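# Swap green cake onto mat, orange bread onto plate

## Task

Take the green cake off the plate and set it on the quilted mat, upright and not touching or overlapping the plate; then place the orange bread on the plate with its top side up. At the finish neither hand may be in contact with the cake, the bread or the plate.

## Robot and tools

Robot: two arms, left_arm and right_arm, each ending in a sixteen-motor four-digit hand (index, middle, ring, thumb). right_arm has a right hand; left_arm has a mirrored left hand. Nominal bases sit either side of the scene origin. Calibrated bases: left_arm at (+0.021, +0.342, 0) m, right_arm at (-0.051, -0.263, 0) m, each turned very slightly about z.

Frames: the scene frame has its origin at table-top height midway between the nominal bases, +z up, +x out across the table, and left_arm toward +y. Arm names do not match image sides. Each arm's reported hand pose and velocities are in that arm's own base frame. Fixed cameras and the table use the scene frame. Motion offsets are in the axes of the current Hand target.

Hand point axes (right hand): +z runs along straight fingers toward the tips; +x crosses the palm away from the thumb; +y points out of the palm face, which lies at y = -0.062 m. The left hand mirrors this, so its +x points toward the thumb. Straight fingertips reach about 0.139 m beyond the knuckles (knuckles at z = -0.017). A rigid mast behind the wrist on the palm side (x +0.05 to +0.10, z -0.16 to -0.11, up to y = +0.06; x sign flipped on the left hand) can collide with objects. Fingertips carry rubber caps; everything else is hard plastic.

execute_actions(actions, cameras): actions is a list of actions, run one after another. Each action lasts 0.5 s and holds up to 15 rows, each row being one 1/30 s control step; if fewer than 15 rows are given, the final row is repeated. Every row has 48 numbers in [-1, 1] covering both arms, even if only one moves:
1-6: left_arm dx, dy, dz, rx, ry, rz.
7-22: left hand motor goals in the order index_mcp, index_abd, index_pip, index_dip, middle_mcp, middle_abd, middle_pip, middle_dip, ring_mcp, ring_abd, ring_pip, ring_dip, thumb_cmc, thumb_axl, thumb_mcp, thumb_ipl.
23-24: left current_limit, speed.
25-30: right_arm dx..rz. 31-46: right hand motors, same order. 47-48: right current_limit, speed.

Arm numbers are offsets, not poses: each row gives the displacement from the Hand target as it stood when the action began, along that target's own axes. Rows do not add up within an action, but each new action starts again from the latest target, so repeating an offset moves further. Scale: 1.0 equals 0.6 m for dx, dy, dz and 180 degrees for the rotation vector rx, ry, rz. All zeros keeps the target as it is. The controller limits commanded orientation to within 40 degrees of the measured one per step, favours position when both cannot be met, and may not finish a move in one action. The hand often rests short of its target, and the elbow sags under load, so the hand sits low; resend the missing distance, or aim higher. Tiny moves may not start. To release a push, command the target back past the hand point.

Hand numbers are absolute goals, not offsets: each maps linearly between a hinge's stops. Brackets give degrees at +1, at -1, then the straight value. Finger _mcp (+128, -18; -0.75) curls at the knuckle toward the palm; _abd (+60, -60; 0.00) swings sideways away from the thumb; _pip (+108, -29; -0.58); _dip (+117, -21; -0.70). thumb_cmc (+120, -20; -0.71) brings the thumb in front of the palm; thumb_axl (+140, -27; -0.68) rolls it; thumb_mcp (+109, -69; -0.23) and thumb_ipl (+108, -77; -0.17) bend it. A zero is a real goal; to keep a hand unchanged, resend its hand_goal, hand_current_limit and hand_speed. current_limit maps -1..+1 to 0..550 mA (minimum 11 mA); speed sets hinge rate as (speed+1)/2 of 8.5 rad/s. Start values: +0.4 and -0.6. Settings persist until changed.

Gripping: a finger presses only while its goal lies past the object surface; deeper goal means harder push. Results list per motor hand_goal, hand_measured, hand_current_ma and hand_state (moving, goal, blocked, overload). Current of 495 mA or more for 5 s shuts a motor off for 10 s, dropping what it held; avoid squeezing that hard for long.

Results also give each end_effector_position (m) and end_effector_quat_wxyz in the arm base frame, the Hand target, joint positions, torques, velocities (possibly shown as within noise), temperatures, and some per-step positions. Images return only if actions is empty or cameras names them (cam_head_left, cam_head_right, cam_high, each 896x504; ["all"] for all).

zoom_image(camera, region): closer look at part of the newest image from cam_head_left, cam_head_right or cam_high; region [x0, y0, x1, y1] pixels from top-left, at most 504 by 504.

read_manual(section): only returns licence text; no motion.

finished_scene(scene=1): ends the scene permanently; the goal must hold without the robot. Only call it when done and hands are clear.

Cautions: keep the arms from striking or pressing each other, and never close one hand on the other's fingers. Do not let objects drop from height, release them while moving, slam into things, or push hard on fixed or heavy items. Anything leaving the table fails the task. Objects may get brief outside nudges. Holding loads, long reaches or pushing into unreachable poses heats motors; at 100 °C that arm goes limp for 30-60 s. During an arm stop, new hand commands are discarded. Time spent thinking passes in the scene while the robot holds its last command, so be brief and move smoothly.

Each tool is called after ">>>" as a command line: name --argument value for each argument, lists and objects as JSON in quotes; but a table of rows of numbers goes row by row, as --pt "numbers of a row", without its own name.

## Session

>>> execute_actions --actions '[]'

Scene clock: 0.00 s.
left_arm: end_effector_position=(+0.5675, +0.1095, +0.3238) hand_goal=(-0.754, +0.000, -0.576, -0.696, -0.754, +0.000, -0.576, -0.696, -0.754, +0.000, -0.576, -0.696, -0.714, -0.678, -0.226, -0.168) hand_measured=(-0.754, +0.000, -0.576, -0.696, -0.754, +0.000, -0.576, -0.696, -0.754, +0.000, -0.576, -0.696, -0.714, -0.678, -0.226, -0.168) hand_current_ma=(+0, +0, +0, +0, +0, +0, +0, +0, +0, +0, +0, +0, +0, +0, +0, +0) hand_state=(goal, goal, goal, goal, goal, goal, goal, goal, goal, goal, goal, goal, goal, goal, goal, goal) hand_current_limit=0.40 hand_speed=-0.60 end_effector_quat_wxyz=(+0.482, +0.181, +0.833, +0.203) | right_arm: end_effector_position=(+0.3445, +0.1886, +0.1447) hand_goal=(-0.754, +0.000, -0.576, -0.696, -0.754, +0.000, -0.576, -0.696, -0.754, +0.000, -0.576, -0.696, -0.714, -0.678, -0.226, -0.168) hand_measured=(-0.754, +0.000, -0.576, -0.696, -0.754, +0.000, -0.576, -0.696, -0.754, +0.000, -0.576, -0.696, -0.714, -0.678, -0.226, -0.168) hand_current_ma=(+0, +0, +0, +0, +0, +0, +0, +0, +0, +0, +0, +0, +0, +0, +0, +0) hand_state=(goal, goal, goal, goal, goal, goal, goal, goal, goal, goal, goal, goal, goal, goal, goal, goal) hand_current_limit=0.40 hand_speed=-0.60 end_effector_quat_wxyz=(-0.465, +0.652, +0.490, +0.345)
Joint positions: left_arm=[-0.005 1.294 1.019 -0.204 -0.169 -1.045] | right_arm=[0.146 1.103 0.597 -0.684 -1.208 0.692]
Joint velocities: within noise
Joint torques (N m): no reading
Motor temperatures (°C): left_arm=[27 27 28 26 27 26] | right_arm=[25 27 25 28 26 25]
Heat: left arm: hottest elbow 28 °C; right arm: hottest wrist pitch 28 °C.
Hand target: left_arm +0.5734, +0.1094, +0.3432; +0.497, +0.177, +0.824, +0.206 | right_arm +0.3523, +0.1898, +0.1549; -0.460, +0.647, +0.495, +0.354

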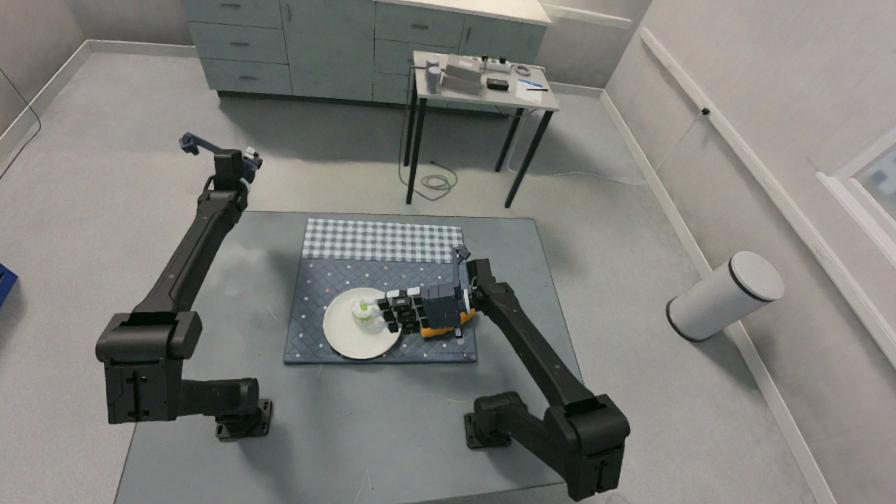

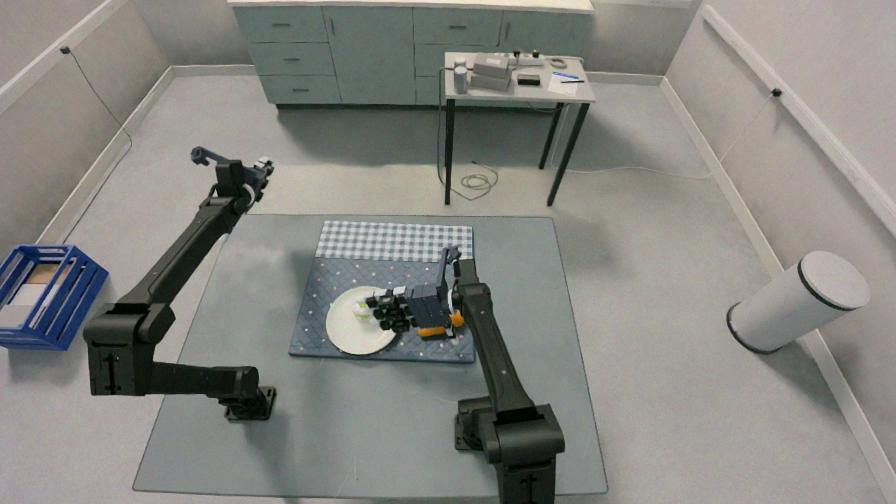

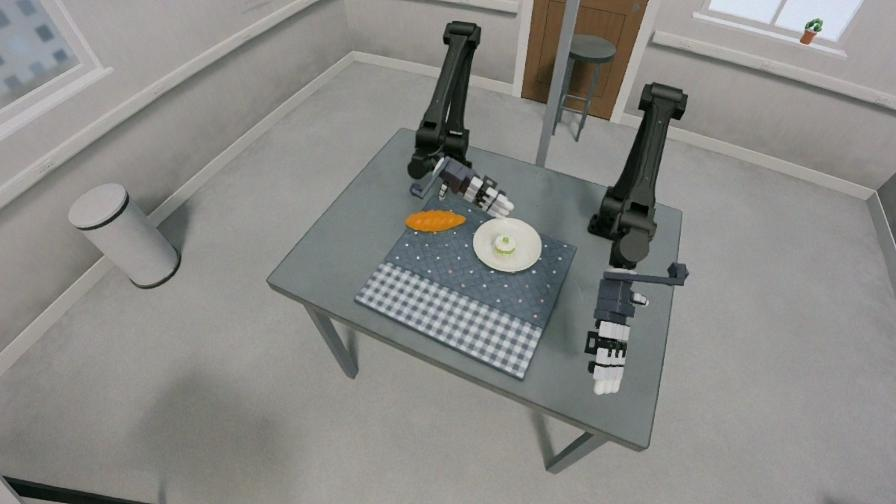

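>>> zoom_image --camera "cam_high" --region '[360, 140, 620, 390]'

>>> zoom_image --camera "cam_head_left" --region '[270, 200, 500, 380]'

>>> zoom_image --camera "cam_head_right" --region '[270, 200, 500, 380]'

Scaled by 1.938 from the camera's 896x504 image, which has a finer 1280x720 frame.

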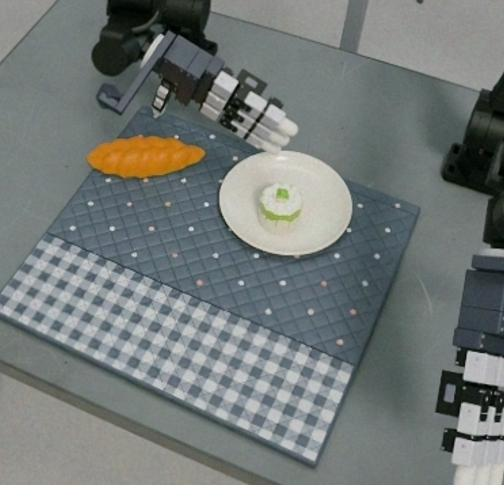

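Scaled by 2.191 from the camera's 896x504 image, which has a finer 1280x720 frame.

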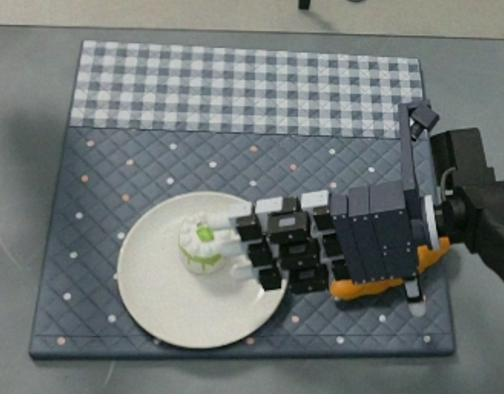

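Scaled by 2.191 from the camera's 896x504 image, which has a finer 1280x720 frame.

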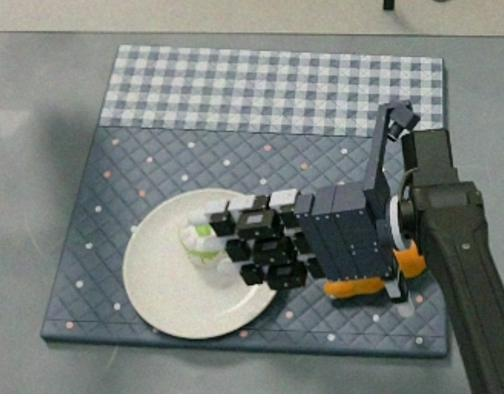

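>>> execute_actions --actions '[[[0,0,0,0,0,0,-0.754,0,-0.576,-0.696,-0.754,0,-0.576,-0.696,-0.754,0,-0.576,-0.696,-0.714,-0.678,-0.226,-0.168,0.4,-0.6,0.09,-0.03,-0.07,0,0,0,-0.753,0,0.518,-0.261,-0.753,0,0.518,-0.261,-0.97,0,0.85,0.174,-0.4,-0.677,0,0.049,0.4,-0.6]],[[0,0,0,0,0,0,-0.754,0,-0.576,-0.696,-0.754,0,-0.576,-0.696,-0.754,0,-0.576,-0.696,-0.714,-0.678,-0.226,-0.168,0.4,-0.6,0.09,-0.03,-0.07,0,0,0,-0.753,0,0.518,-0.261,-0.753,0,0.518,-0.261,-0.97,0,0.85,0.174,0.671,-0.677,0,0.049,0.4,-0.6]],[[0,0,0,0,0,0,-0.754,0,-0.576,-0.696,-0.754,0,-0.576,-0.696,-0.754,0,-0.576,-0.696,-0.714,-0.678,-0.226,-0.168,0.4,-0.6,0,0,0,-0.0711,0.0678,0.1315,-0.753,0,0.518,-0.261,-0.753,0,0.518,-0.261,-0.97,0,0.85,0.174,0.671,-0.677,0,0.049,0.4,-0.6]],[[0,0,0,0,0,0,-0.754,0,-0.576,-0.696,-0.754,0,-0.576,-0.696,-0.754,0,-0.576,-0.696,-0.714,-0.678,-0.226,-0.168,0.4,-0.6,0,0,0,-0.0711,0.0678,0.1315,-0.753,0,0.518,-0.261,-0.753,0,0.518,-0.261,-0.97,0,0.85,0.174,0.671,-0.677,0,0.049,0.4,-0.6]],[[0,0,0,0,0,0,-0.754,0,-0.576,-0.696,-0.754,0,-0.576,-0.696,-0.754,0,-0.576,-0.696,-0.714,-0.678,-0.226,-0.168,0.4,-0.6,0,0,0,-0.0711,0.0678,0.1315,-0.753,0,0.518,-0.261,-0.753,0,0.518,-0.261,-0.97,0,0.85,0.174,0.671,-0.677,0,0.049,0.4,-0.6]],[[0,0,0,0,0,0,-0.754,0,-0.576,-0.696,-0.754,0,-0.576,-0.696,-0.754,0,-0.576,-0.696,-0.714,-0.678,-0.226,-0.168,0.4,-0.6,0,0,0,-0.0711,0.0678,0.1315,-0.753,0,0.518,-0.261,-0.753,0,0.518,-0.261,-0.97,0,0.85,0.174,0.671,-0.677,0,0.049,0.4,-0.6]]]' --cameras '["all"]'

Scene clock: 85.53 s.
left_arm: end_effector_position=(+0.5675, +0.1095, +0.3238) hand_goal=(-0.754, +0.000, -0.576, -0.696, -0.754, +0.000, -0.576, -0.696, -0.754, +0.000, -0.576, -0.696, -0.714, -0.678, -0.226, -0.168) hand_measured=(-0.756, +0.000, -0.576, -0.696, -0.756, +0.000, -0.576, -0.696, -0.756, +0.000, -0.576, -0.696, -0.716, -0.678, -0.226, -0.168) hand_current_ma=(-1, +0, +0, +0, -2, +0, +0, +0, -2, +0, +0, +0, -2, +1, +0, +0) hand_state=(goal, goal, goal, goal, goal, goal, goal, goal, goal, goal, goal, goal, goal, goal, goal, goal) hand_current_limit=0.40 hand_speed=-0.60 end_effector_quat_wxyz=(+0.482, +0.181, +0.833, +0.203) | right_arm: end_effector_position=(+0.3354, +0.1424, +0.2671) hand_goal=(-0.754, +0.000, +0.518, -0.262, -0.754, +0.000, +0.518, -0.262, -0.970, +0.000, +0.850, +0.174, +0.670, -0.678, +0.000, +0.048) hand_measured=(-0.748, -0.002, +0.516, -0.264, -0.748, -0.002, +0.516, -0.264, -0.964, -0.002, +0.848, +0.172, +0.666, -0.678, -0.002, +0.046) hand_current_ma=(+0, +0, +0, +0, +0, +0, +0, +0, +1, +0, +0, +0, +0, +0, +0, +0) hand_state=(goal, goal, goal, goal, goal, goal, goal, goal, goal, goal, goal, goal, goal, goal, goal, goal) hand_current_limit=0.40 hand_speed=-0.60 end_effector_quat_wxyz=(-0.483, +0.870, -0.056, +0.078)
Joint positions: left_arm=[-0.005 1.294 1.019 -0.204 -0.169 -1.045] | right_arm=[0.119 1.101 1.094 -1.058 -0.933 2.079]
Joint torques (N m): left_arm=[1.08 -8.94 13.9 2.59 -0.25 -0.03] | right_arm=[0.44 -5.13 11.45 0.57 -1.08 0.14]
Motor temperatures (°C): left_arm=[27 30 45 26 27 26] | right_arm=[25 28 33 27 28 24]
Heat: left arm: hottest elbow 45 °C; right arm: hottest elbow 33 °C.
Hand target: left_arm +0.5734, +0.1094, +0.3432; +0.497, +0.177, +0.824, +0.206 | right_arm +0.3454, +0.1475, +0.2898; -0.449, +0.787, -0.355, +0.228
Off the commanded pose: left_arm 0.020 m, 2 deg | right_arm 0.025 m, 58 deg; orientation clipped.
joint sent to its limit (right arm) — joint 6 (wrist roll), upper limit. The joint targets are off in orientation, not in position.
Step readings (end_effector_position of left_arm | right_arm):
0: (+0.5675, +0.1095, +0.3238) | (+0.3445, +0.1886, +0.1447)
1: (+0.5675, +0.1095, +0.3238) | (+0.3443, +0.1886, +0.1447)
2: (+0.5675, +0.1095, +0.3238) | (+0.3425, +0.1881, +0.1445)
4: (+0.5675, +0.1095, +0.3238) | (+0.3362, +0.1850, +0.1479)
8: (+0.5675, +0.1095, +0.3238) | (+0.3320, +0.1778, +0.1751)
15: (+0.5675, +0.1095, +0.3238) | (+0.3346, +0.1713, +0.2035)
16: (+0.5675, +0.1095, +0.3238) | (+0.3335, +0.1706, +0.2036)
17: (+0.5675, +0.1095, +0.3238) | (+0.3316, +0.1694, +0.2039)
19: (+0.5675, +0.1095, +0.3238) | (+0.3293, +0.1653, +0.2103)
23: (+0.5675, +0.1095, +0.3238) | (+0.3331, +0.1565, +0.2425)
30: (+0.5675, +0.1095, +0.3238) | (+0.3314, +0.1505, +0.2699)
31: (+0.5675, +0.1095, +0.3238) | (+0.3305, +0.1506, +0.2700)
32: (+0.5675, +0.1095, +0.3238) | (+0.3304, +0.1522, +0.2717)
34: (+0.5675, +0.1095, +0.3238) | (+0.3301, +0.1554, +0.2748)
38: (+0.5675, +0.1095, +0.3238) | (+0.3324, +0.1527, +0.2731)
45: (+0.5675, +0.1095, +0.3238) | (+0.3394, +0.1486, +0.2697)
46: (+0.5675, +0.1095, +0.3238) | (+0.3405, +0.1480, +0.2697)
47: (+0.5675, +0.1095, +0.3238) | (+0.3393, +0.1491, +0.2708)
49: (+0.5675, +0.1095, +0.3238) | (+0.3345, +0.1515, +0.2731)
53: (+0.5675, +0.1095, +0.3238) | (+0.3340, +0.1514, +0.2744)
60: (+0.5675, +0.1095, +0.3238) | (+0.3427, +0.1426, +0.2655)
61: (+0.5675, +0.1095, +0.3238) | (+0.3450, +0.1411, +0.2650)
62: (+0.5675, +0.1095, +0.3238) | (+0.3450, +0.1409, +0.2651)
64: (+0.5675, +0.1095, +0.3238) | (+0.3436, +0.1409, +0.2644)
68: (+0.5675, +0.1095, +0.3238) | (+0.3459, +0.1395, +0.2611)
75: (+0.5675, +0.1095, +0.3238) | (+0.3396, +0.1388, +0.2538)
76: (+0.5675, +0.1095, +0.3238) | (+0.3382, +0.1394, +0.2543)
77: (+0.5675, +0.1095, +0.3238) | (+0.3370, +0.1398, +0.2554)
79: (+0.5675, +0.1095, +0.3238) | (+0.3344, +0.1408, +0.2608)
83: (+0.5675, +0.1095, +0.3238) | (+0.3373, +0.1418, +0.2725)
90: (+0.5675, +0.1095, +0.3238) | (+0.3367, +0.1417, +0.2687)

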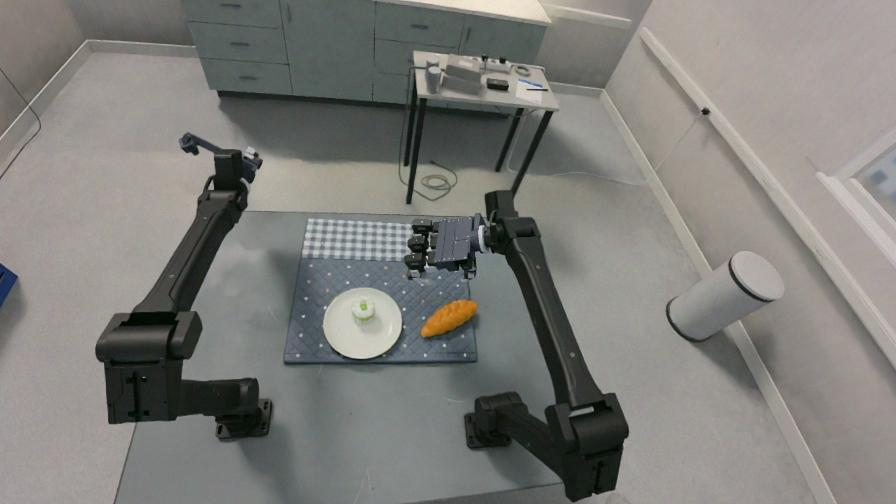

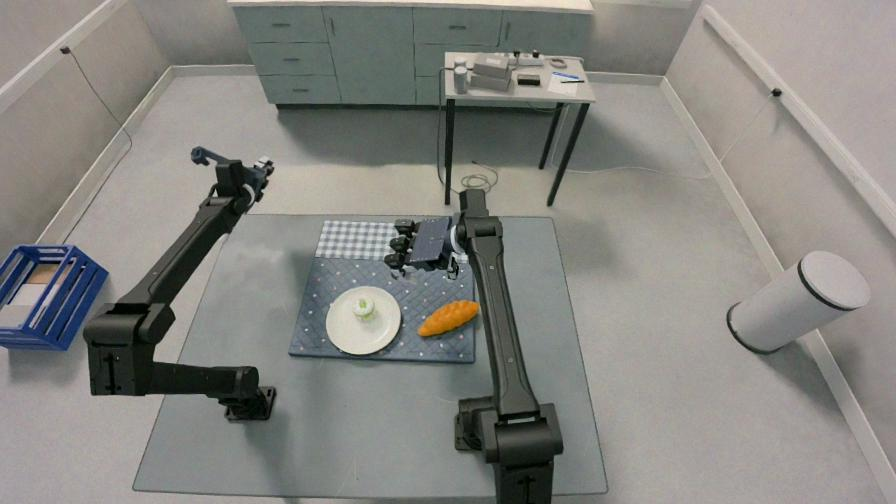

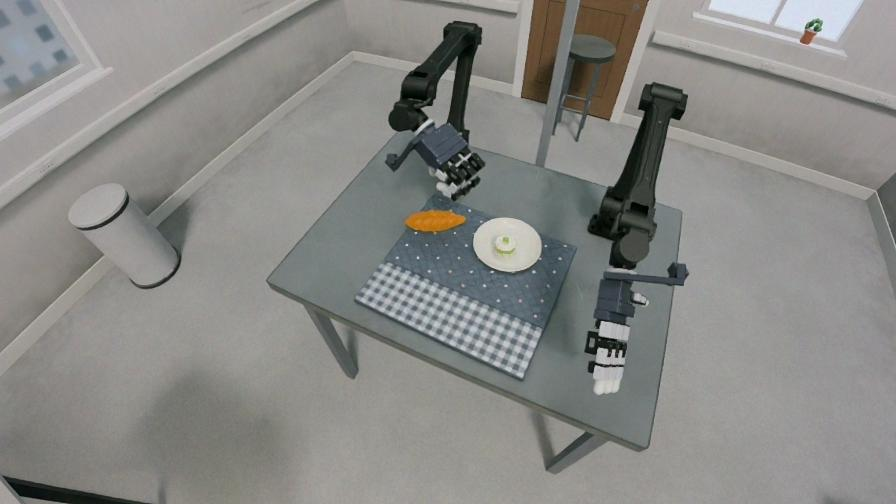

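>>> zoom_image --camera "cam_head_left" --region '[280, 200, 500, 370]'

>>> zoom_image --camera "cam_high" --region '[360, 100, 600, 380]'

Scaled by 2.291 from the camera's 896x504 image, which has a finer 1280x720 frame.

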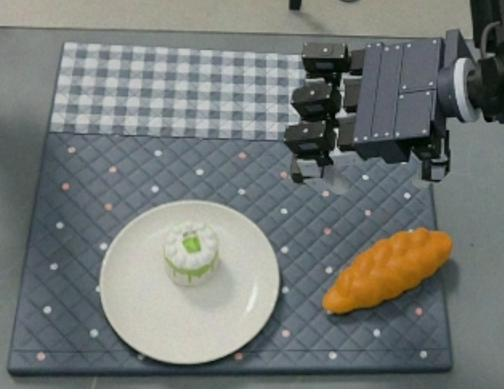

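Scaled by 1.800 from the camera's 896x504 image, which has a finer 1280x720 frame.

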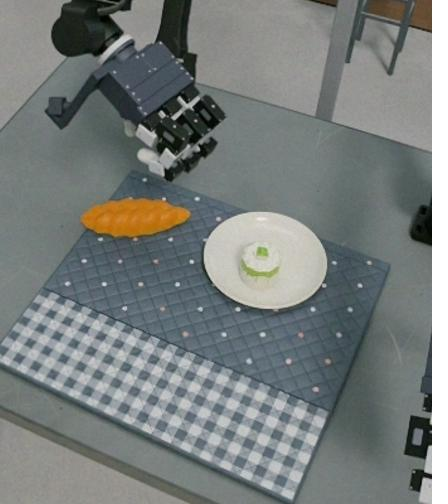

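>>> execute_actions --actions '[[[0.031,-0.096,-0.153,0,0,0,-0.754,0,-0.576,-0.696,-0.754,0,-0.576,-0.696,-0.754,0,-0.576,-0.696,-0.714,-0.678,-0.226,-0.168,0.4,-0.6,-0.1055,-0.0092,0.0755,0.0029,-0.183,-0.0985,-0.753,0,0.445,-0.406,-0.753,0,0.445,-0.406,-0.97,0,0.85,0.174,0.671,-0.677,-0.112,0.049,0.4,-0.6]],[[0.031,-0.096,-0.153,0,0,0,-0.753,0,0.445,-0.406,-0.753,0,0.445,-0.406,-0.753,0,0.445,-0.406,-0.714,-0.678,-0.226,-0.168,0.4,-0.6,0,0,0,0.0029,-0.183,-0.0985,-0.753,0,0.445,-0.406,-0.753,0,0.445,-0.406,-0.97,0,0.85,0.174,0.671,-0.677,-0.112,0.049,0.4,-0.6]],[[0,0,0,0.121,0.0684,-0.054,-0.753,0,0.445,-0.406,-0.753,0,0.445,-0.406,-0.753,0,0.445,-0.406,0.75,-0.678,-0.112,0.049,0.4,-0.6,0,0,0,0,0,0,-0.753,0,0.445,-0.406,-0.753,0,0.445,-0.406,-0.97,0,0.85,0.174,0.671,-0.677,-0.112,0.049,0.4,-0.6]],[[0,0,0,0.121,0.0684,-0.054,-0.753,0,0.445,-0.406,-0.753,0,0.445,-0.406,-0.753,0,0.445,-0.406,0.75,-0.678,-0.112,0.049,0.4,-0.6,0,0,0,0,0,0,-0.753,0,0.445,-0.406,-0.753,0,0.445,-0.406,-0.97,0,0.85,0.174,0.671,-0.677,-0.112,0.049,0.4,-0.6]],[[0,0,0,0.121,0.0684,-0.054,-0.753,0,0.445,-0.406,-0.753,0,0.445,-0.406,-0.753,0,0.445,-0.406,0.75,-0.678,-0.112,0.049,0.4,-0.6,0,0,0,0,0,0,-0.753,0,0.445,-0.406,-0.753,0,0.445,-0.406,-0.97,0,0.85,0.174,0.671,-0.677,-0.112,0.049,0.4,-0.6]],[[0,0,0,0.121,0.0684,-0.054,-0.753,0,0.445,-0.406,-0.753,0,0.445,-0.406,-0.753,0,0.445,-0.406,0.75,-0.678,-0.112,0.049,0.4,-0.6,0,0,0,0,0,0,-0.753,0,0.445,-0.406,-0.753,0,0.445,-0.406,-0.97,0,0.85,0.174,0.671,-0.677,-0.112,0.049,0.4,-0.6]]]' --cameras '["all"]'

Scene clock: 201.30 s.
left_arm: end_effector_position=(+0.3719, -0.0045, +0.3109) hand_goal=(-0.754, +0.000, +0.444, -0.406, -0.754, +0.000, +0.444, -0.406, -0.754, +0.000, +0.444, -0.406, +0.750, -0.678, -0.112, +0.048) hand_measured=(-0.750, -0.002, +0.440, -0.408, -0.750, -0.002, +0.440, -0.410, -0.750, -0.002, +0.440, -0.408, +0.742, -0.678, -0.110, +0.046) hand_current_ma=(+5, -1, -4, -3, +5, -1, -4, -3, +6, -1, -4, -3, -11, +1, +3, -2) hand_state=(goal, goal, goal, goal, goal, goal, goal, goal, goal, goal, goal, goal, goal, goal, goal, goal) hand_current_limit=0.40 hand_speed=-0.60 end_effector_quat_wxyz=(+0.105, +0.018, +0.903, -0.416) | right_arm: end_effector_position=(+0.3265, +0.2151, +0.2568) hand_goal=(-0.754, +0.000, +0.444, -0.406, -0.754, +0.000, +0.444, -0.406, -0.970, +0.000, +0.850, +0.174, +0.670, -0.678, -0.112, +0.048) hand_measured=(-0.748, -0.002, +0.446, -0.404, -0.748, -0.002, +0.446, -0.404, -0.964, -0.002, +0.848, +0.172, +0.668, -0.678, -0.108, +0.046) hand_current_ma=(+1, +0, +0, +0, +1, +0, +0, +0, +1, +0, +0, +0, +0, +0, +0, +0) hand_state=(goal, goal, goal, goal, goal, goal, goal, goal, goal, goal, goal, goal, goal, goal, goal, goal) hand_current_limit=0.40 hand_speed=-0.60 end_effector_quat_wxyz=(-0.487, +0.851, +0.164, -0.109)
Joint positions: left_arm=[0.203 1.284 1.414 -1.67 0.886 -1.343] | right_arm=[0.313 1.449 1.385 -1.672 -1.036 1.408]
Joint torques (N m): left_arm=[1.49 -6.18 15.43 -0.23 0.98 -0.18] | right_arm=[0.09 -8.35 10.26 -1.03 -0.94 -0.04]
Motor temperatures (°C): left_arm=[27 30 49 26 27 26] | right_arm=[25 28 39 27 28 24]
Heat: left arm: hottest elbow 49 °C; right arm: hottest elbow 39 °C.
Hand target: left_arm +0.3830, -0.0003, +0.3335; -0.066, +0.113, +0.858, -0.496 | right_arm +0.3375, +0.2224, +0.2697; -0.488, +0.846, +0.187, -0.107
Off the commanded pose: left_arm 0.026 m, 25 deg | right_arm 0.018 m, 3 deg.
joint sent to its limit (left arm) — joint 4 (wrist pitch), lower limit. The joint targets are off in orientation, not in position.
joint sent to its limit (right arm) — joint 4 (wrist pitch), lower limit. The joint targets still meet the commanded pose.
Step readings (end_effector_position of left_arm | right_arm):
0: (+0.5675, +0.1095, +0.3238) | (+0.3354, +0.1424, +0.2671)
1: (+0.5672, +0.1096, +0.3241) | (+0.3353, +0.1427, +0.2671)
2: (+0.5643, +0.1099, +0.3255) | (+0.3347, +0.1452, +0.2669)
4: (+0.5483, +0.1055, +0.3263) | (+0.3316, +0.1606, +0.2663)
8: (+0.5087, +0.0783, +0.3335) | (+0.3207, +0.2010, +0.2569)
15: (+0.4858, +0.0552, +0.3576) | (+0.3210, +0.2157, +0.2417)
16: (+0.4842, +0.0559, +0.3567) | (+0.3211, +0.2159, +0.2425)
17: (+0.4794, +0.0561, +0.3551) | (+0.3187, +0.2169, +0.2454)
19: (+0.4593, +0.0523, +0.3468) | (+0.3135, +0.2197, +0.2547)
23: (+0.4193, +0.0236, +0.3346) | (+0.3175, +0.2207, +0.2638)
30: (+0.3916, +0.0021, +0.3456) | (+0.3208, +0.2159, +0.2558)
31: (+0.3906, +0.0008, +0.3436) | (+0.3213, +0.2155, +0.2549)
32: (+0.3905, -0.0031, +0.3361) | (+0.3215, +0.2153, +0.2543)
34: (+0.3848, -0.0102, +0.3124) | (+0.3222, +0.2152, +0.2543)
38: (+0.3686, -0.0078, +0.2828) | (+0.3240, +0.2148, +0.2557)
45: (+0.3726, +0.0014, +0.3052) | (+0.3257, +0.2150, +0.2571)
46: (+0.3735, -0.0007, +0.3067) | (+0.3258, +0.2149, +0.2570)
47: (+0.3729, -0.0063, +0.3043) | (+0.3259, +0.2150, +0.2570)
49: (+0.3690, -0.0161, +0.2987) | (+0.3261, +0.2150, +0.2569)
53: (+0.3713, -0.0083, +0.3035) | (+0.3263, +0.2151, +0.2569)
60: (+0.3722, +0.0001, +0.3036) | (+0.3264, +0.2151, +0.2569)
61: (+0.3713, -0.0020, +0.3026) | (+0.3264, +0.2151, +0.2569)
62: (+0.3681, -0.0080, +0.3009) | (+0.3264, +0.2151, +0.2569)
64: (+0.3620, -0.0188, +0.3030) | (+0.3264, +0.2151, +0.2569)
68: (+0.3725, -0.0079, +0.3145) | (+0.3265, +0.2151, +0.2568)
75: (+0.3722, +0.0017, +0.3045) | (+0.3265, +0.2151, +0.2568)
76: (+0.3718, +0.0006, +0.3047) | (+0.3265, +0.2151, +0.2568)
77: (+0.3716, -0.0038, +0.3059) | (+0.3265, +0.2151, +0.2568)
79: (+0.3718, -0.0119, +0.3094) | (+0.3265, +0.2151, +0.2568)
83: (+0.3724, -0.0083, +0.3136) | (+0.3265, +0.2151, +0.2568)
90: (+0.3730, -0.0034, +0.3112) | (+0.3265, +0.2151, +0.2568)

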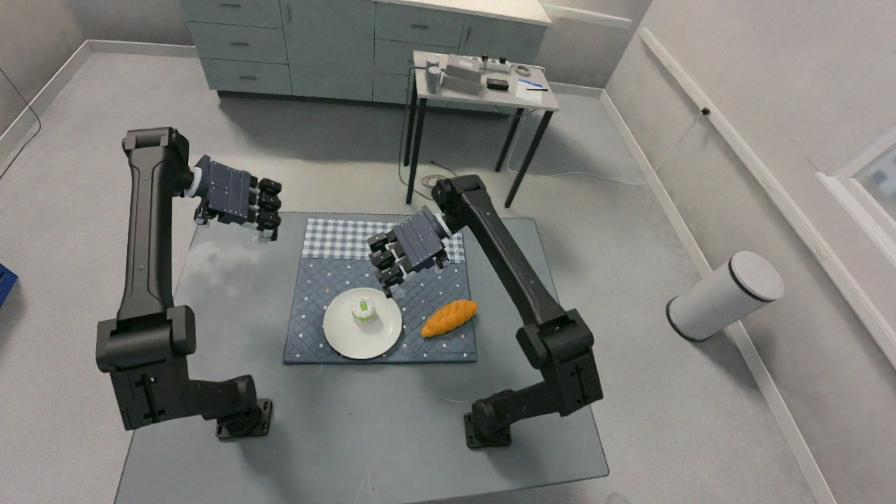

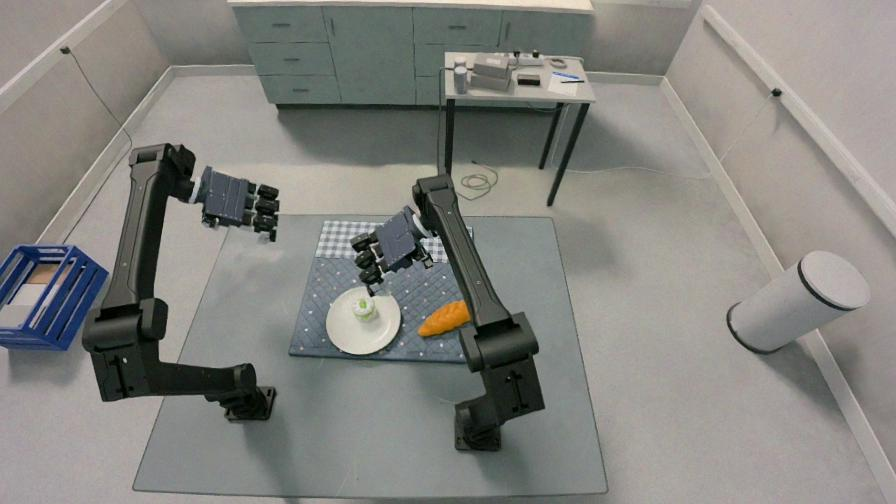

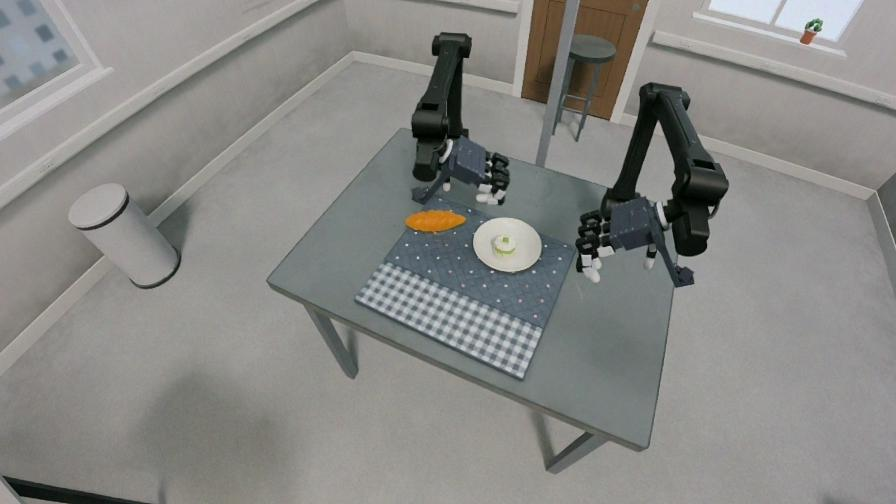

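>>> execute_actions --actions '[[[0,0,0,0,0,0,-0.753,0,0.445,-0.406,-0.753,0,0.445,-0.406,-0.753,0,0.445,-0.406,0.75,-0.678,-0.112,0.049,0.4,-0.6,0.0375,0.01,0.157,0,0,0,-0.753,0,0.445,-0.406,-0.753,0,0.445,-0.406,-0.97,0,0.85,0.174,0.671,-0.677,-0.112,0.049,0.4,-0.6]],[[0,0,0,0,0,0,-0.753,0,0.445,-0.406,-0.753,0,0.445,-0.406,-0.753,0,0.445,-0.406,0.75,-0.678,-0.112,0.049,0.4,-0.6,0.0375,0.054,0.157,0,0,0,-0.753,0,0.445,-0.406,-0.753,0,0.445,-0.406,-0.97,0,0.85,0.174,0.671,-0.677,-0.112,0.049,0.4,-0.6]],[[0,0,0,0,0,0,-0.753,0,0.445,-0.406,-0.753,0,0.445,-0.406,-0.753,0,0.445,-0.406,0.75,-0.678,-0.112,0.049,0.4,-0.6,0,0,0,0,0,0,-0.753,0,0.445,-0.406,-0.753,0,0.445,-0.406,-0.97,0,0.85,0.174,0.671,-0.677,-0.112,0.049,0.4,-0.6]]]' --cameras '["all"]'

>>> zoom_image --camera "cam_head_left" --region '[290, 210, 490, 370]'

>>> zoom_image --camera "cam_head_right" --region '[290, 210, 490, 370]'

>>> zoom_image --camera "cam_high" --region '[400, 140, 600, 300]'

Scene clock: 211.43 s.
left_arm: end_effector_position=(+0.3716, -0.0054, +0.3112) hand_goal=(-0.754, +0.000, +0.444, -0.406, -0.754, +0.000, +0.444, -0.406, -0.754, +0.000, +0.444, -0.406, +0.750, -0.678, -0.112, +0.048) hand_measured=(-0.750, -0.002, +0.440, -0.408, -0.750, -0.002, +0.440, -0.410, -0.750, -0.002, +0.440, -0.408, +0.742, -0.678, -0.110, +0.046) hand_current_ma=(+5, -1, -4, -3, +5, -1, -4, -3, +6, -1, -4, -3, -11, +1, +3, -2) hand_state=(goal, goal, goal, goal, goal, goal, goal, goal, goal, goal, goal, goal, goal, goal, goal, goal) hand_current_limit=0.40 hand_speed=-0.60 end_effector_quat_wxyz=(+0.105, +0.016, +0.902, -0.418) | right_arm: end_effector_position=(+0.3182, +0.3742, +0.1407) hand_goal=(-0.754, +0.000, +0.444, -0.406, -0.754, +0.000, +0.444, -0.406, -0.970, +0.000, +0.850, +0.174, +0.670, -0.678, -0.112, +0.048) hand_measured=(-0.748, -0.002, +0.446, -0.404, -0.748, -0.002, +0.446, -0.404, -0.964, -0.002, +0.848, +0.172, +0.668, -0.678, -0.110, +0.046) hand_current_ma=(+1, +0, +0, +0, +1, +0, +0, +0, +1, +0, +0, +0, +0, +0, +0, +0) hand_state=(goal, goal, goal, goal, goal, goal, goal, goal, goal, goal, goal, goal, goal, goal, goal, goal) hand_current_limit=0.40 hand_speed=-0.60 end_effector_quat_wxyz=(-0.487, +0.845, +0.190, -0.113)
Joint positions: left_arm=[0.203 1.284 1.414 -1.67 0.89 -1.348] | right_arm=[0.641 1.6 1.237 -0.889 -1.015 1.947]
Joint torques (N m): left_arm=[1.67 -6.07 15.43 -0.23 0.98 -0.18] | right_arm=[-0.38 -14.1 6.01 1.5 -0.89 0.13]
Heat: left arm: hottest elbow 48 °C; right arm: hottest elbow 39 °C.
Hand target: left_arm +0.3830, -0.0002, +0.3335; -0.066, +0.113, +0.858, -0.496 | right_arm +0.3178, +0.3719, +0.1421; -0.488, +0.846, +0.187, -0.107
Off the commanded pose: left_arm 0.026 m, 25 deg | right_arm 0.003 m, 1 deg.
joint sent to its limit (left arm) — joint 4 (wrist pitch), lower limit. The joint targets are off in orientation, not in position.
Step readings (end_effector_position of left_arm | right_arm):
0: (+0.3718, -0.0045, +0.3109) | (+0.3265, +0.2151, +0.2568)
1: (+0.3718, -0.0045, +0.3109) | (+0.3265, +0.2156, +0.2568)
2: (+0.3718, -0.0047, +0.3109) | (+0.3283, +0.2190, +0.2562)
4: (+0.3718, -0.0049, +0.3110) | (+0.3336, +0.2365, +0.2544)
8: (+0.3717, -0.0052, +0.3111) | (+0.3256, +0.2824, +0.2412)
15: (+0.3716, -0.0053, +0.3112) | (+0.3216, +0.3049, +0.2223)
16: (+0.3716, -0.0053, +0.3112) | (+0.3224, +0.3054, +0.2216)
17: (+0.3716, -0.0054, +0.3112) | (+0.3251, +0.3081, +0.2188)
19: (+0.3716, -0.0054, +0.3112) | (+0.3299, +0.3189, +0.2092)
23: (+0.3716, -0.0054, +0.3112) | (+0.3215, +0.3491, +0.1737)
30: (+0.3716, -0.0054, +0.3112) | (+0.3140, +0.3700, +0.1392)
31: (+0.3716, -0.0054, +0.3112) | (+0.3149, +0.3708, +0.1393)
32: (+0.3716, -0.0054, +0.3112) | (+0.3159, +0.3718, +0.1397)
34: (+0.3716, -0.0054, +0.3112) | (+0.3172, +0.3729, +0.1399)
38: (+0.3716, -0.0054, +0.3112) | (+0.3182, +0.3739, +0.1404)
45: (+0.3716, -0.0054, +0.3112) | (+0.3184, +0.3743, +0.1406)

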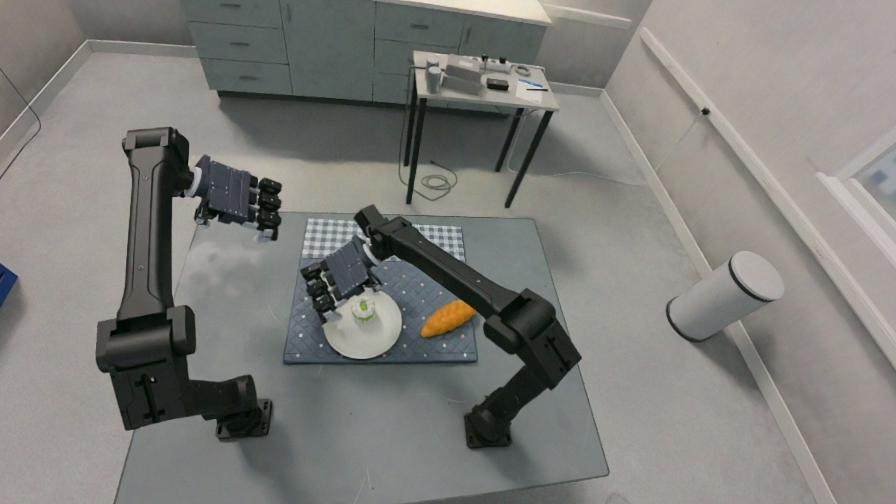

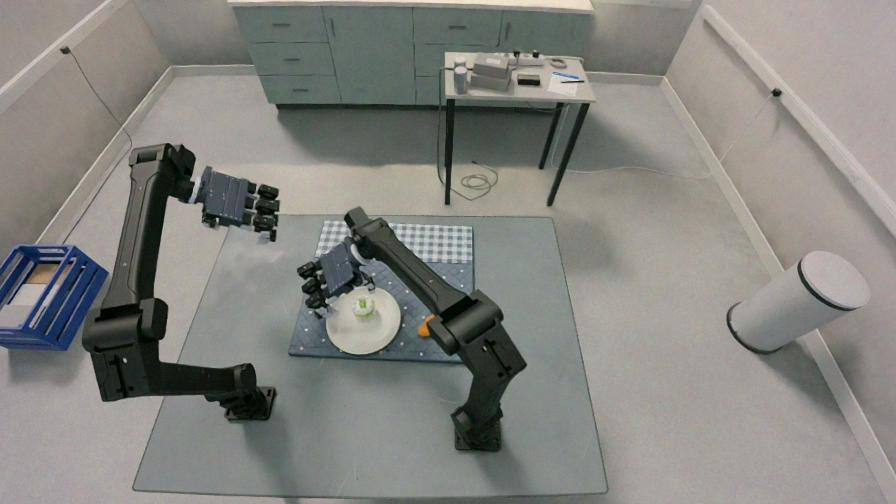

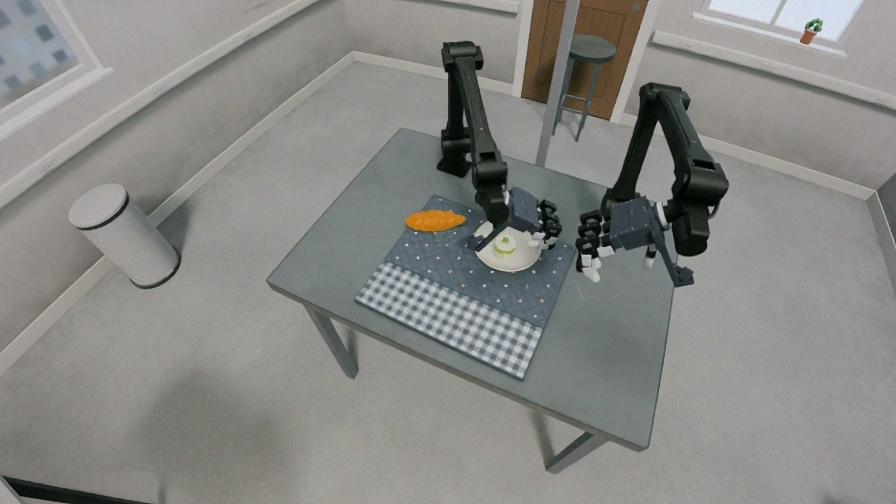

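Scaled by 2.520 from the camera's 896x504 image, which has a finer 1280x720 frame.

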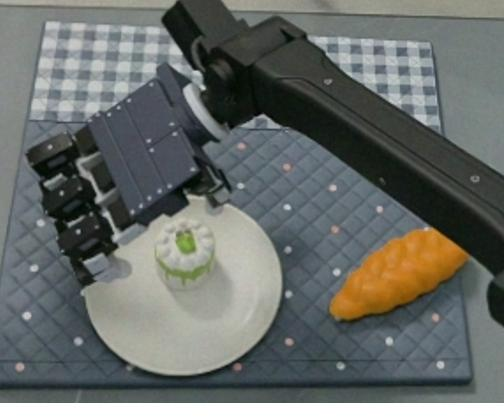

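Scaled by 2.520 from the camera's 896x504 image, which has a finer 1280x720 frame.

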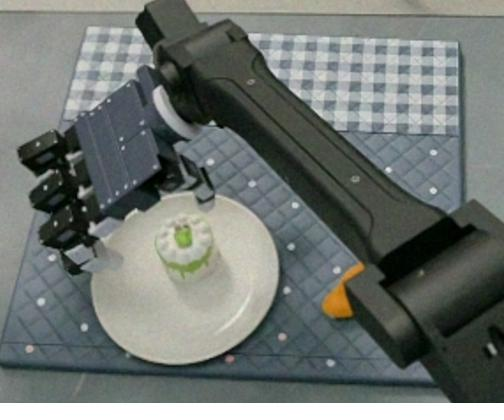

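Scaled by 2.520 from the camera's 896x504 image, which has a finer 1280x720 frame.

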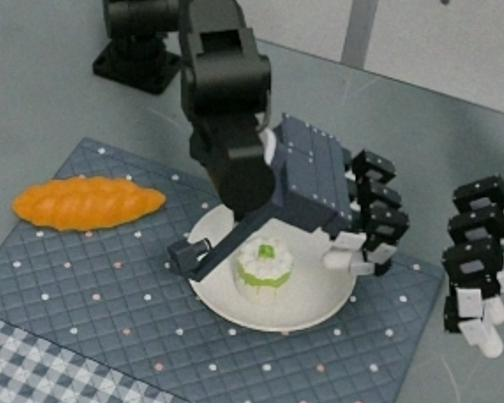

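>>> execute_actions --actions '[[[0,0,0,0,0,0,-0.753,0,0.445,-0.406,-0.753,0,0.445,-0.406,-0.753,0,0.445,-0.406,0.75,-0.678,-0.112,0.049,0.4,-0.6,0.002,0.082,0.025,0,0,0,-0.753,0,0.445,-0.406,-0.753,0,0.445,-0.406,-0.97,0,0.85,0.174,0.671,-0.677,-0.112,0.049,0.4,-0.6]],[[0,0,0,0,0,0,-0.753,0,0.445,-0.406,-0.753,0,0.445,-0.406,-0.753,0,0.445,-0.406,0.75,-0.678,-0.112,0.049,0.4,-0.6,0,0,0,0,0,0,-0.753,0,0.445,-0.406,-0.753,0,0.445,-0.406,-0.97,0,0.85,0.174,0.671,-0.677,-0.112,0.049,0.4,-0.6]]]' --cameras '["all"]'

>>> zoom_image --camera "cam_head_left" --region '[300, 240, 420, 370]'

>>> zoom_image --camera "cam_head_right" --region '[300, 240, 420, 370]'

>>> zoom_image --camera "cam_high" --region '[450, 180, 570, 290]'

Scene clock: 226.43 s.
left_arm: end_effector_position=(+0.3716, -0.0054, +0.3112) hand_goal=(-0.754, +0.000, +0.444, -0.406, -0.754, +0.000, +0.444, -0.406, -0.754, +0.000, +0.444, -0.406, +0.750, -0.678, -0.112, +0.048) hand_measured=(-0.750, -0.002, +0.440, -0.408, -0.750, -0.002, +0.440, -0.410, -0.750, -0.002, +0.440, -0.408, +0.742, -0.678, -0.110, +0.046) hand_current_ma=(+5, -1, -4, -3, +5, -1, -4, -3, +6, -1, -4, -3, -11, +1, +3, -2) hand_state=(goal, goal, goal, goal, goal, goal, goal, goal, goal, goal, goal, goal, goal, goal, goal, goal) hand_current_limit=0.40 hand_speed=-0.60 end_effector_quat_wxyz=(+0.105, +0.016, +0.902, -0.418) | right_arm: end_effector_position=(+0.3180, +0.3634, +0.0986) hand_goal=(-0.754, +0.000, +0.444, -0.406, -0.754, +0.000, +0.444, -0.406, -0.970, +0.000, +0.850, +0.174, +0.670, -0.678, -0.112, +0.048) hand_measured=(-0.748, -0.002, +0.446, -0.404, -0.748, -0.002, +0.446, -0.404, -0.964, -0.002, +0.848, +0.172, +0.668, -0.678, -0.110, +0.046) hand_current_ma=(+1, +0, +0, +0, +1, +0, +0, +0, +1, +0, +0, +0, +0, +0, +0, +0) hand_state=(goal, goal, goal, goal, goal, goal, goal, goal, goal, goal, goal, goal, goal, goal, goal, goal) hand_current_limit=0.40 hand_speed=-0.60 end_effector_quat_wxyz=(-0.485, +0.847, +0.185, -0.113)
Joint positions: left_arm=[0.203 1.284 1.414 -1.67 0.89 -1.348] | right_arm=[0.624 1.633 1.159 -0.799 -1.015 1.93]
Joint torques (N m): left_arm=[1.67 -6.07 15.43 -0.23 0.98 -0.18] | right_arm=[-1.32 -12.1 6.08 1.43 -1.2 -0.15]
Heat: left arm: hottest elbow 46 °C; right arm: hottest elbow 37 °C.
Hand target: left_arm +0.3830, -0.0002, +0.3335; -0.066, +0.113, +0.858, -0.496 | right_arm +0.3239, +0.3617, +0.0920; -0.488, +0.846, +0.187, -0.107
Off the commanded pose: left_arm 0.026 m, 25 deg | right_arm 0.009 m, 1 deg.
joint sent to its limit (left arm) — joint 4 (wrist pitch), lower limit. The joint targets are off in orientation, not in position.
Step readings (end_effector_position of left_arm | right_arm):
0: (+0.3716, -0.0054, +0.3112) | (+0.3182, +0.3742, +0.1407)
1: (+0.3716, -0.0054, +0.3112) | (+0.3180, +0.3741, +0.1400)
2: (+0.3716, -0.0054, +0.3112) | (+0.3182, +0.3741, +0.1382)
4: (+0.3716, -0.0054, +0.3112) | (+0.3182, +0.3721, +0.1307)
8: (+0.3716, -0.0054, +0.3112) | (+0.3136, +0.3646, +0.1114)
15: (+0.3716, -0.0054, +0.3112) | (+0.3174, +0.3630, +0.0986)
16: (+0.3716, -0.0054, +0.3112) | (+0.3176, +0.3632, +0.0986)
17: (+0.3716, -0.0054, +0.3112) | (+0.3178, +0.3633, +0.0986)
19: (+0.3716, -0.0054, +0.3112) | (+0.3180, +0.3634, +0.0986)
23: (+0.3716, -0.0054, +0.3112) | (+0.3180, +0.3634, +0.0986)
30: (+0.3716, -0.0054, +0.3112) | (+0.3180, +0.3634, +0.0986)

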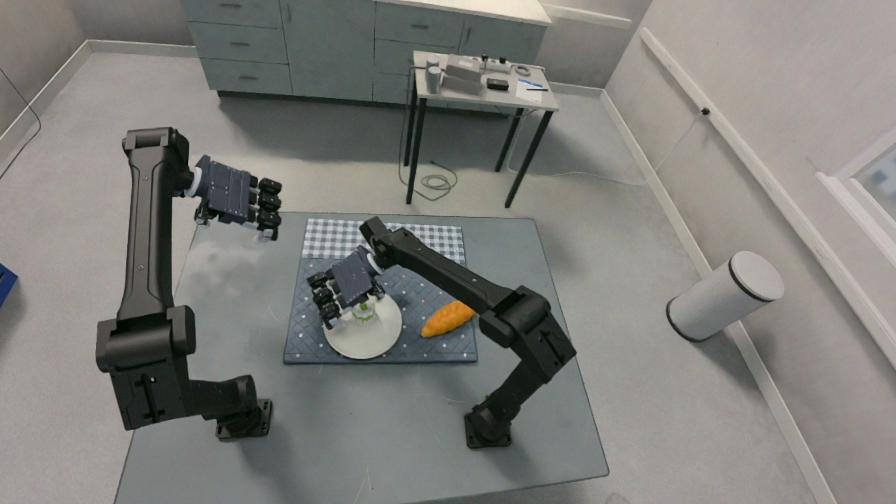

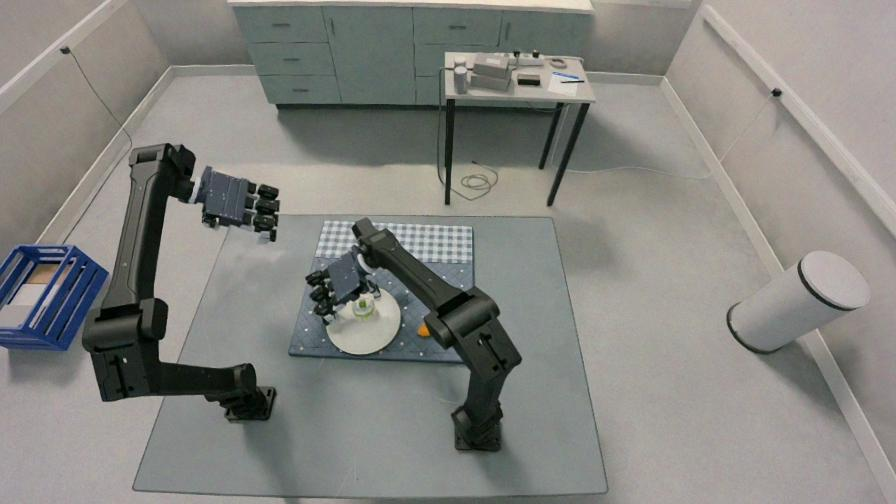

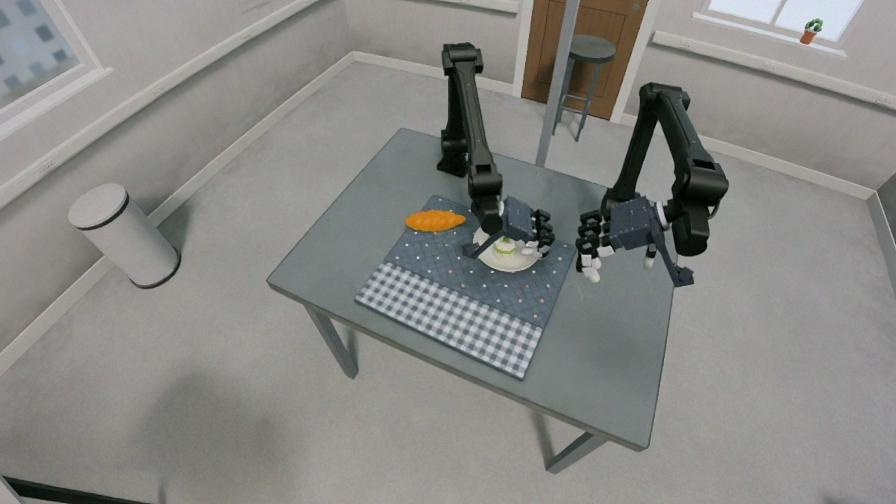

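Scaled by 3.877 from the camera's 896x504 image, which has a finer 1280x720 frame.

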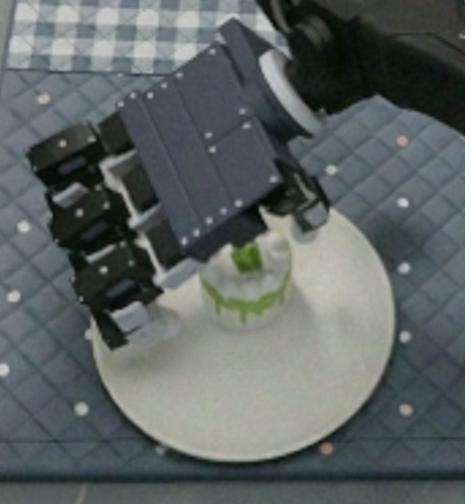

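Scaled by 3.877 from the camera's 896x504 image, which has a finer 1280x720 frame.

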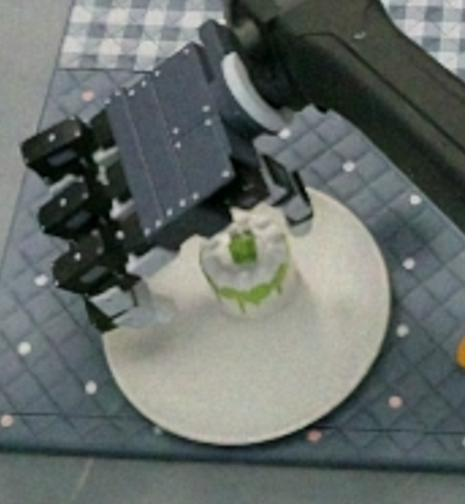

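Scaled by 4.200 from the camera's 896x504 image, which has a finer 1280x720 frame.

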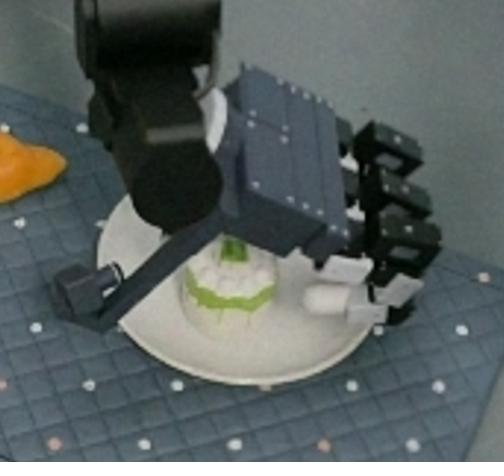

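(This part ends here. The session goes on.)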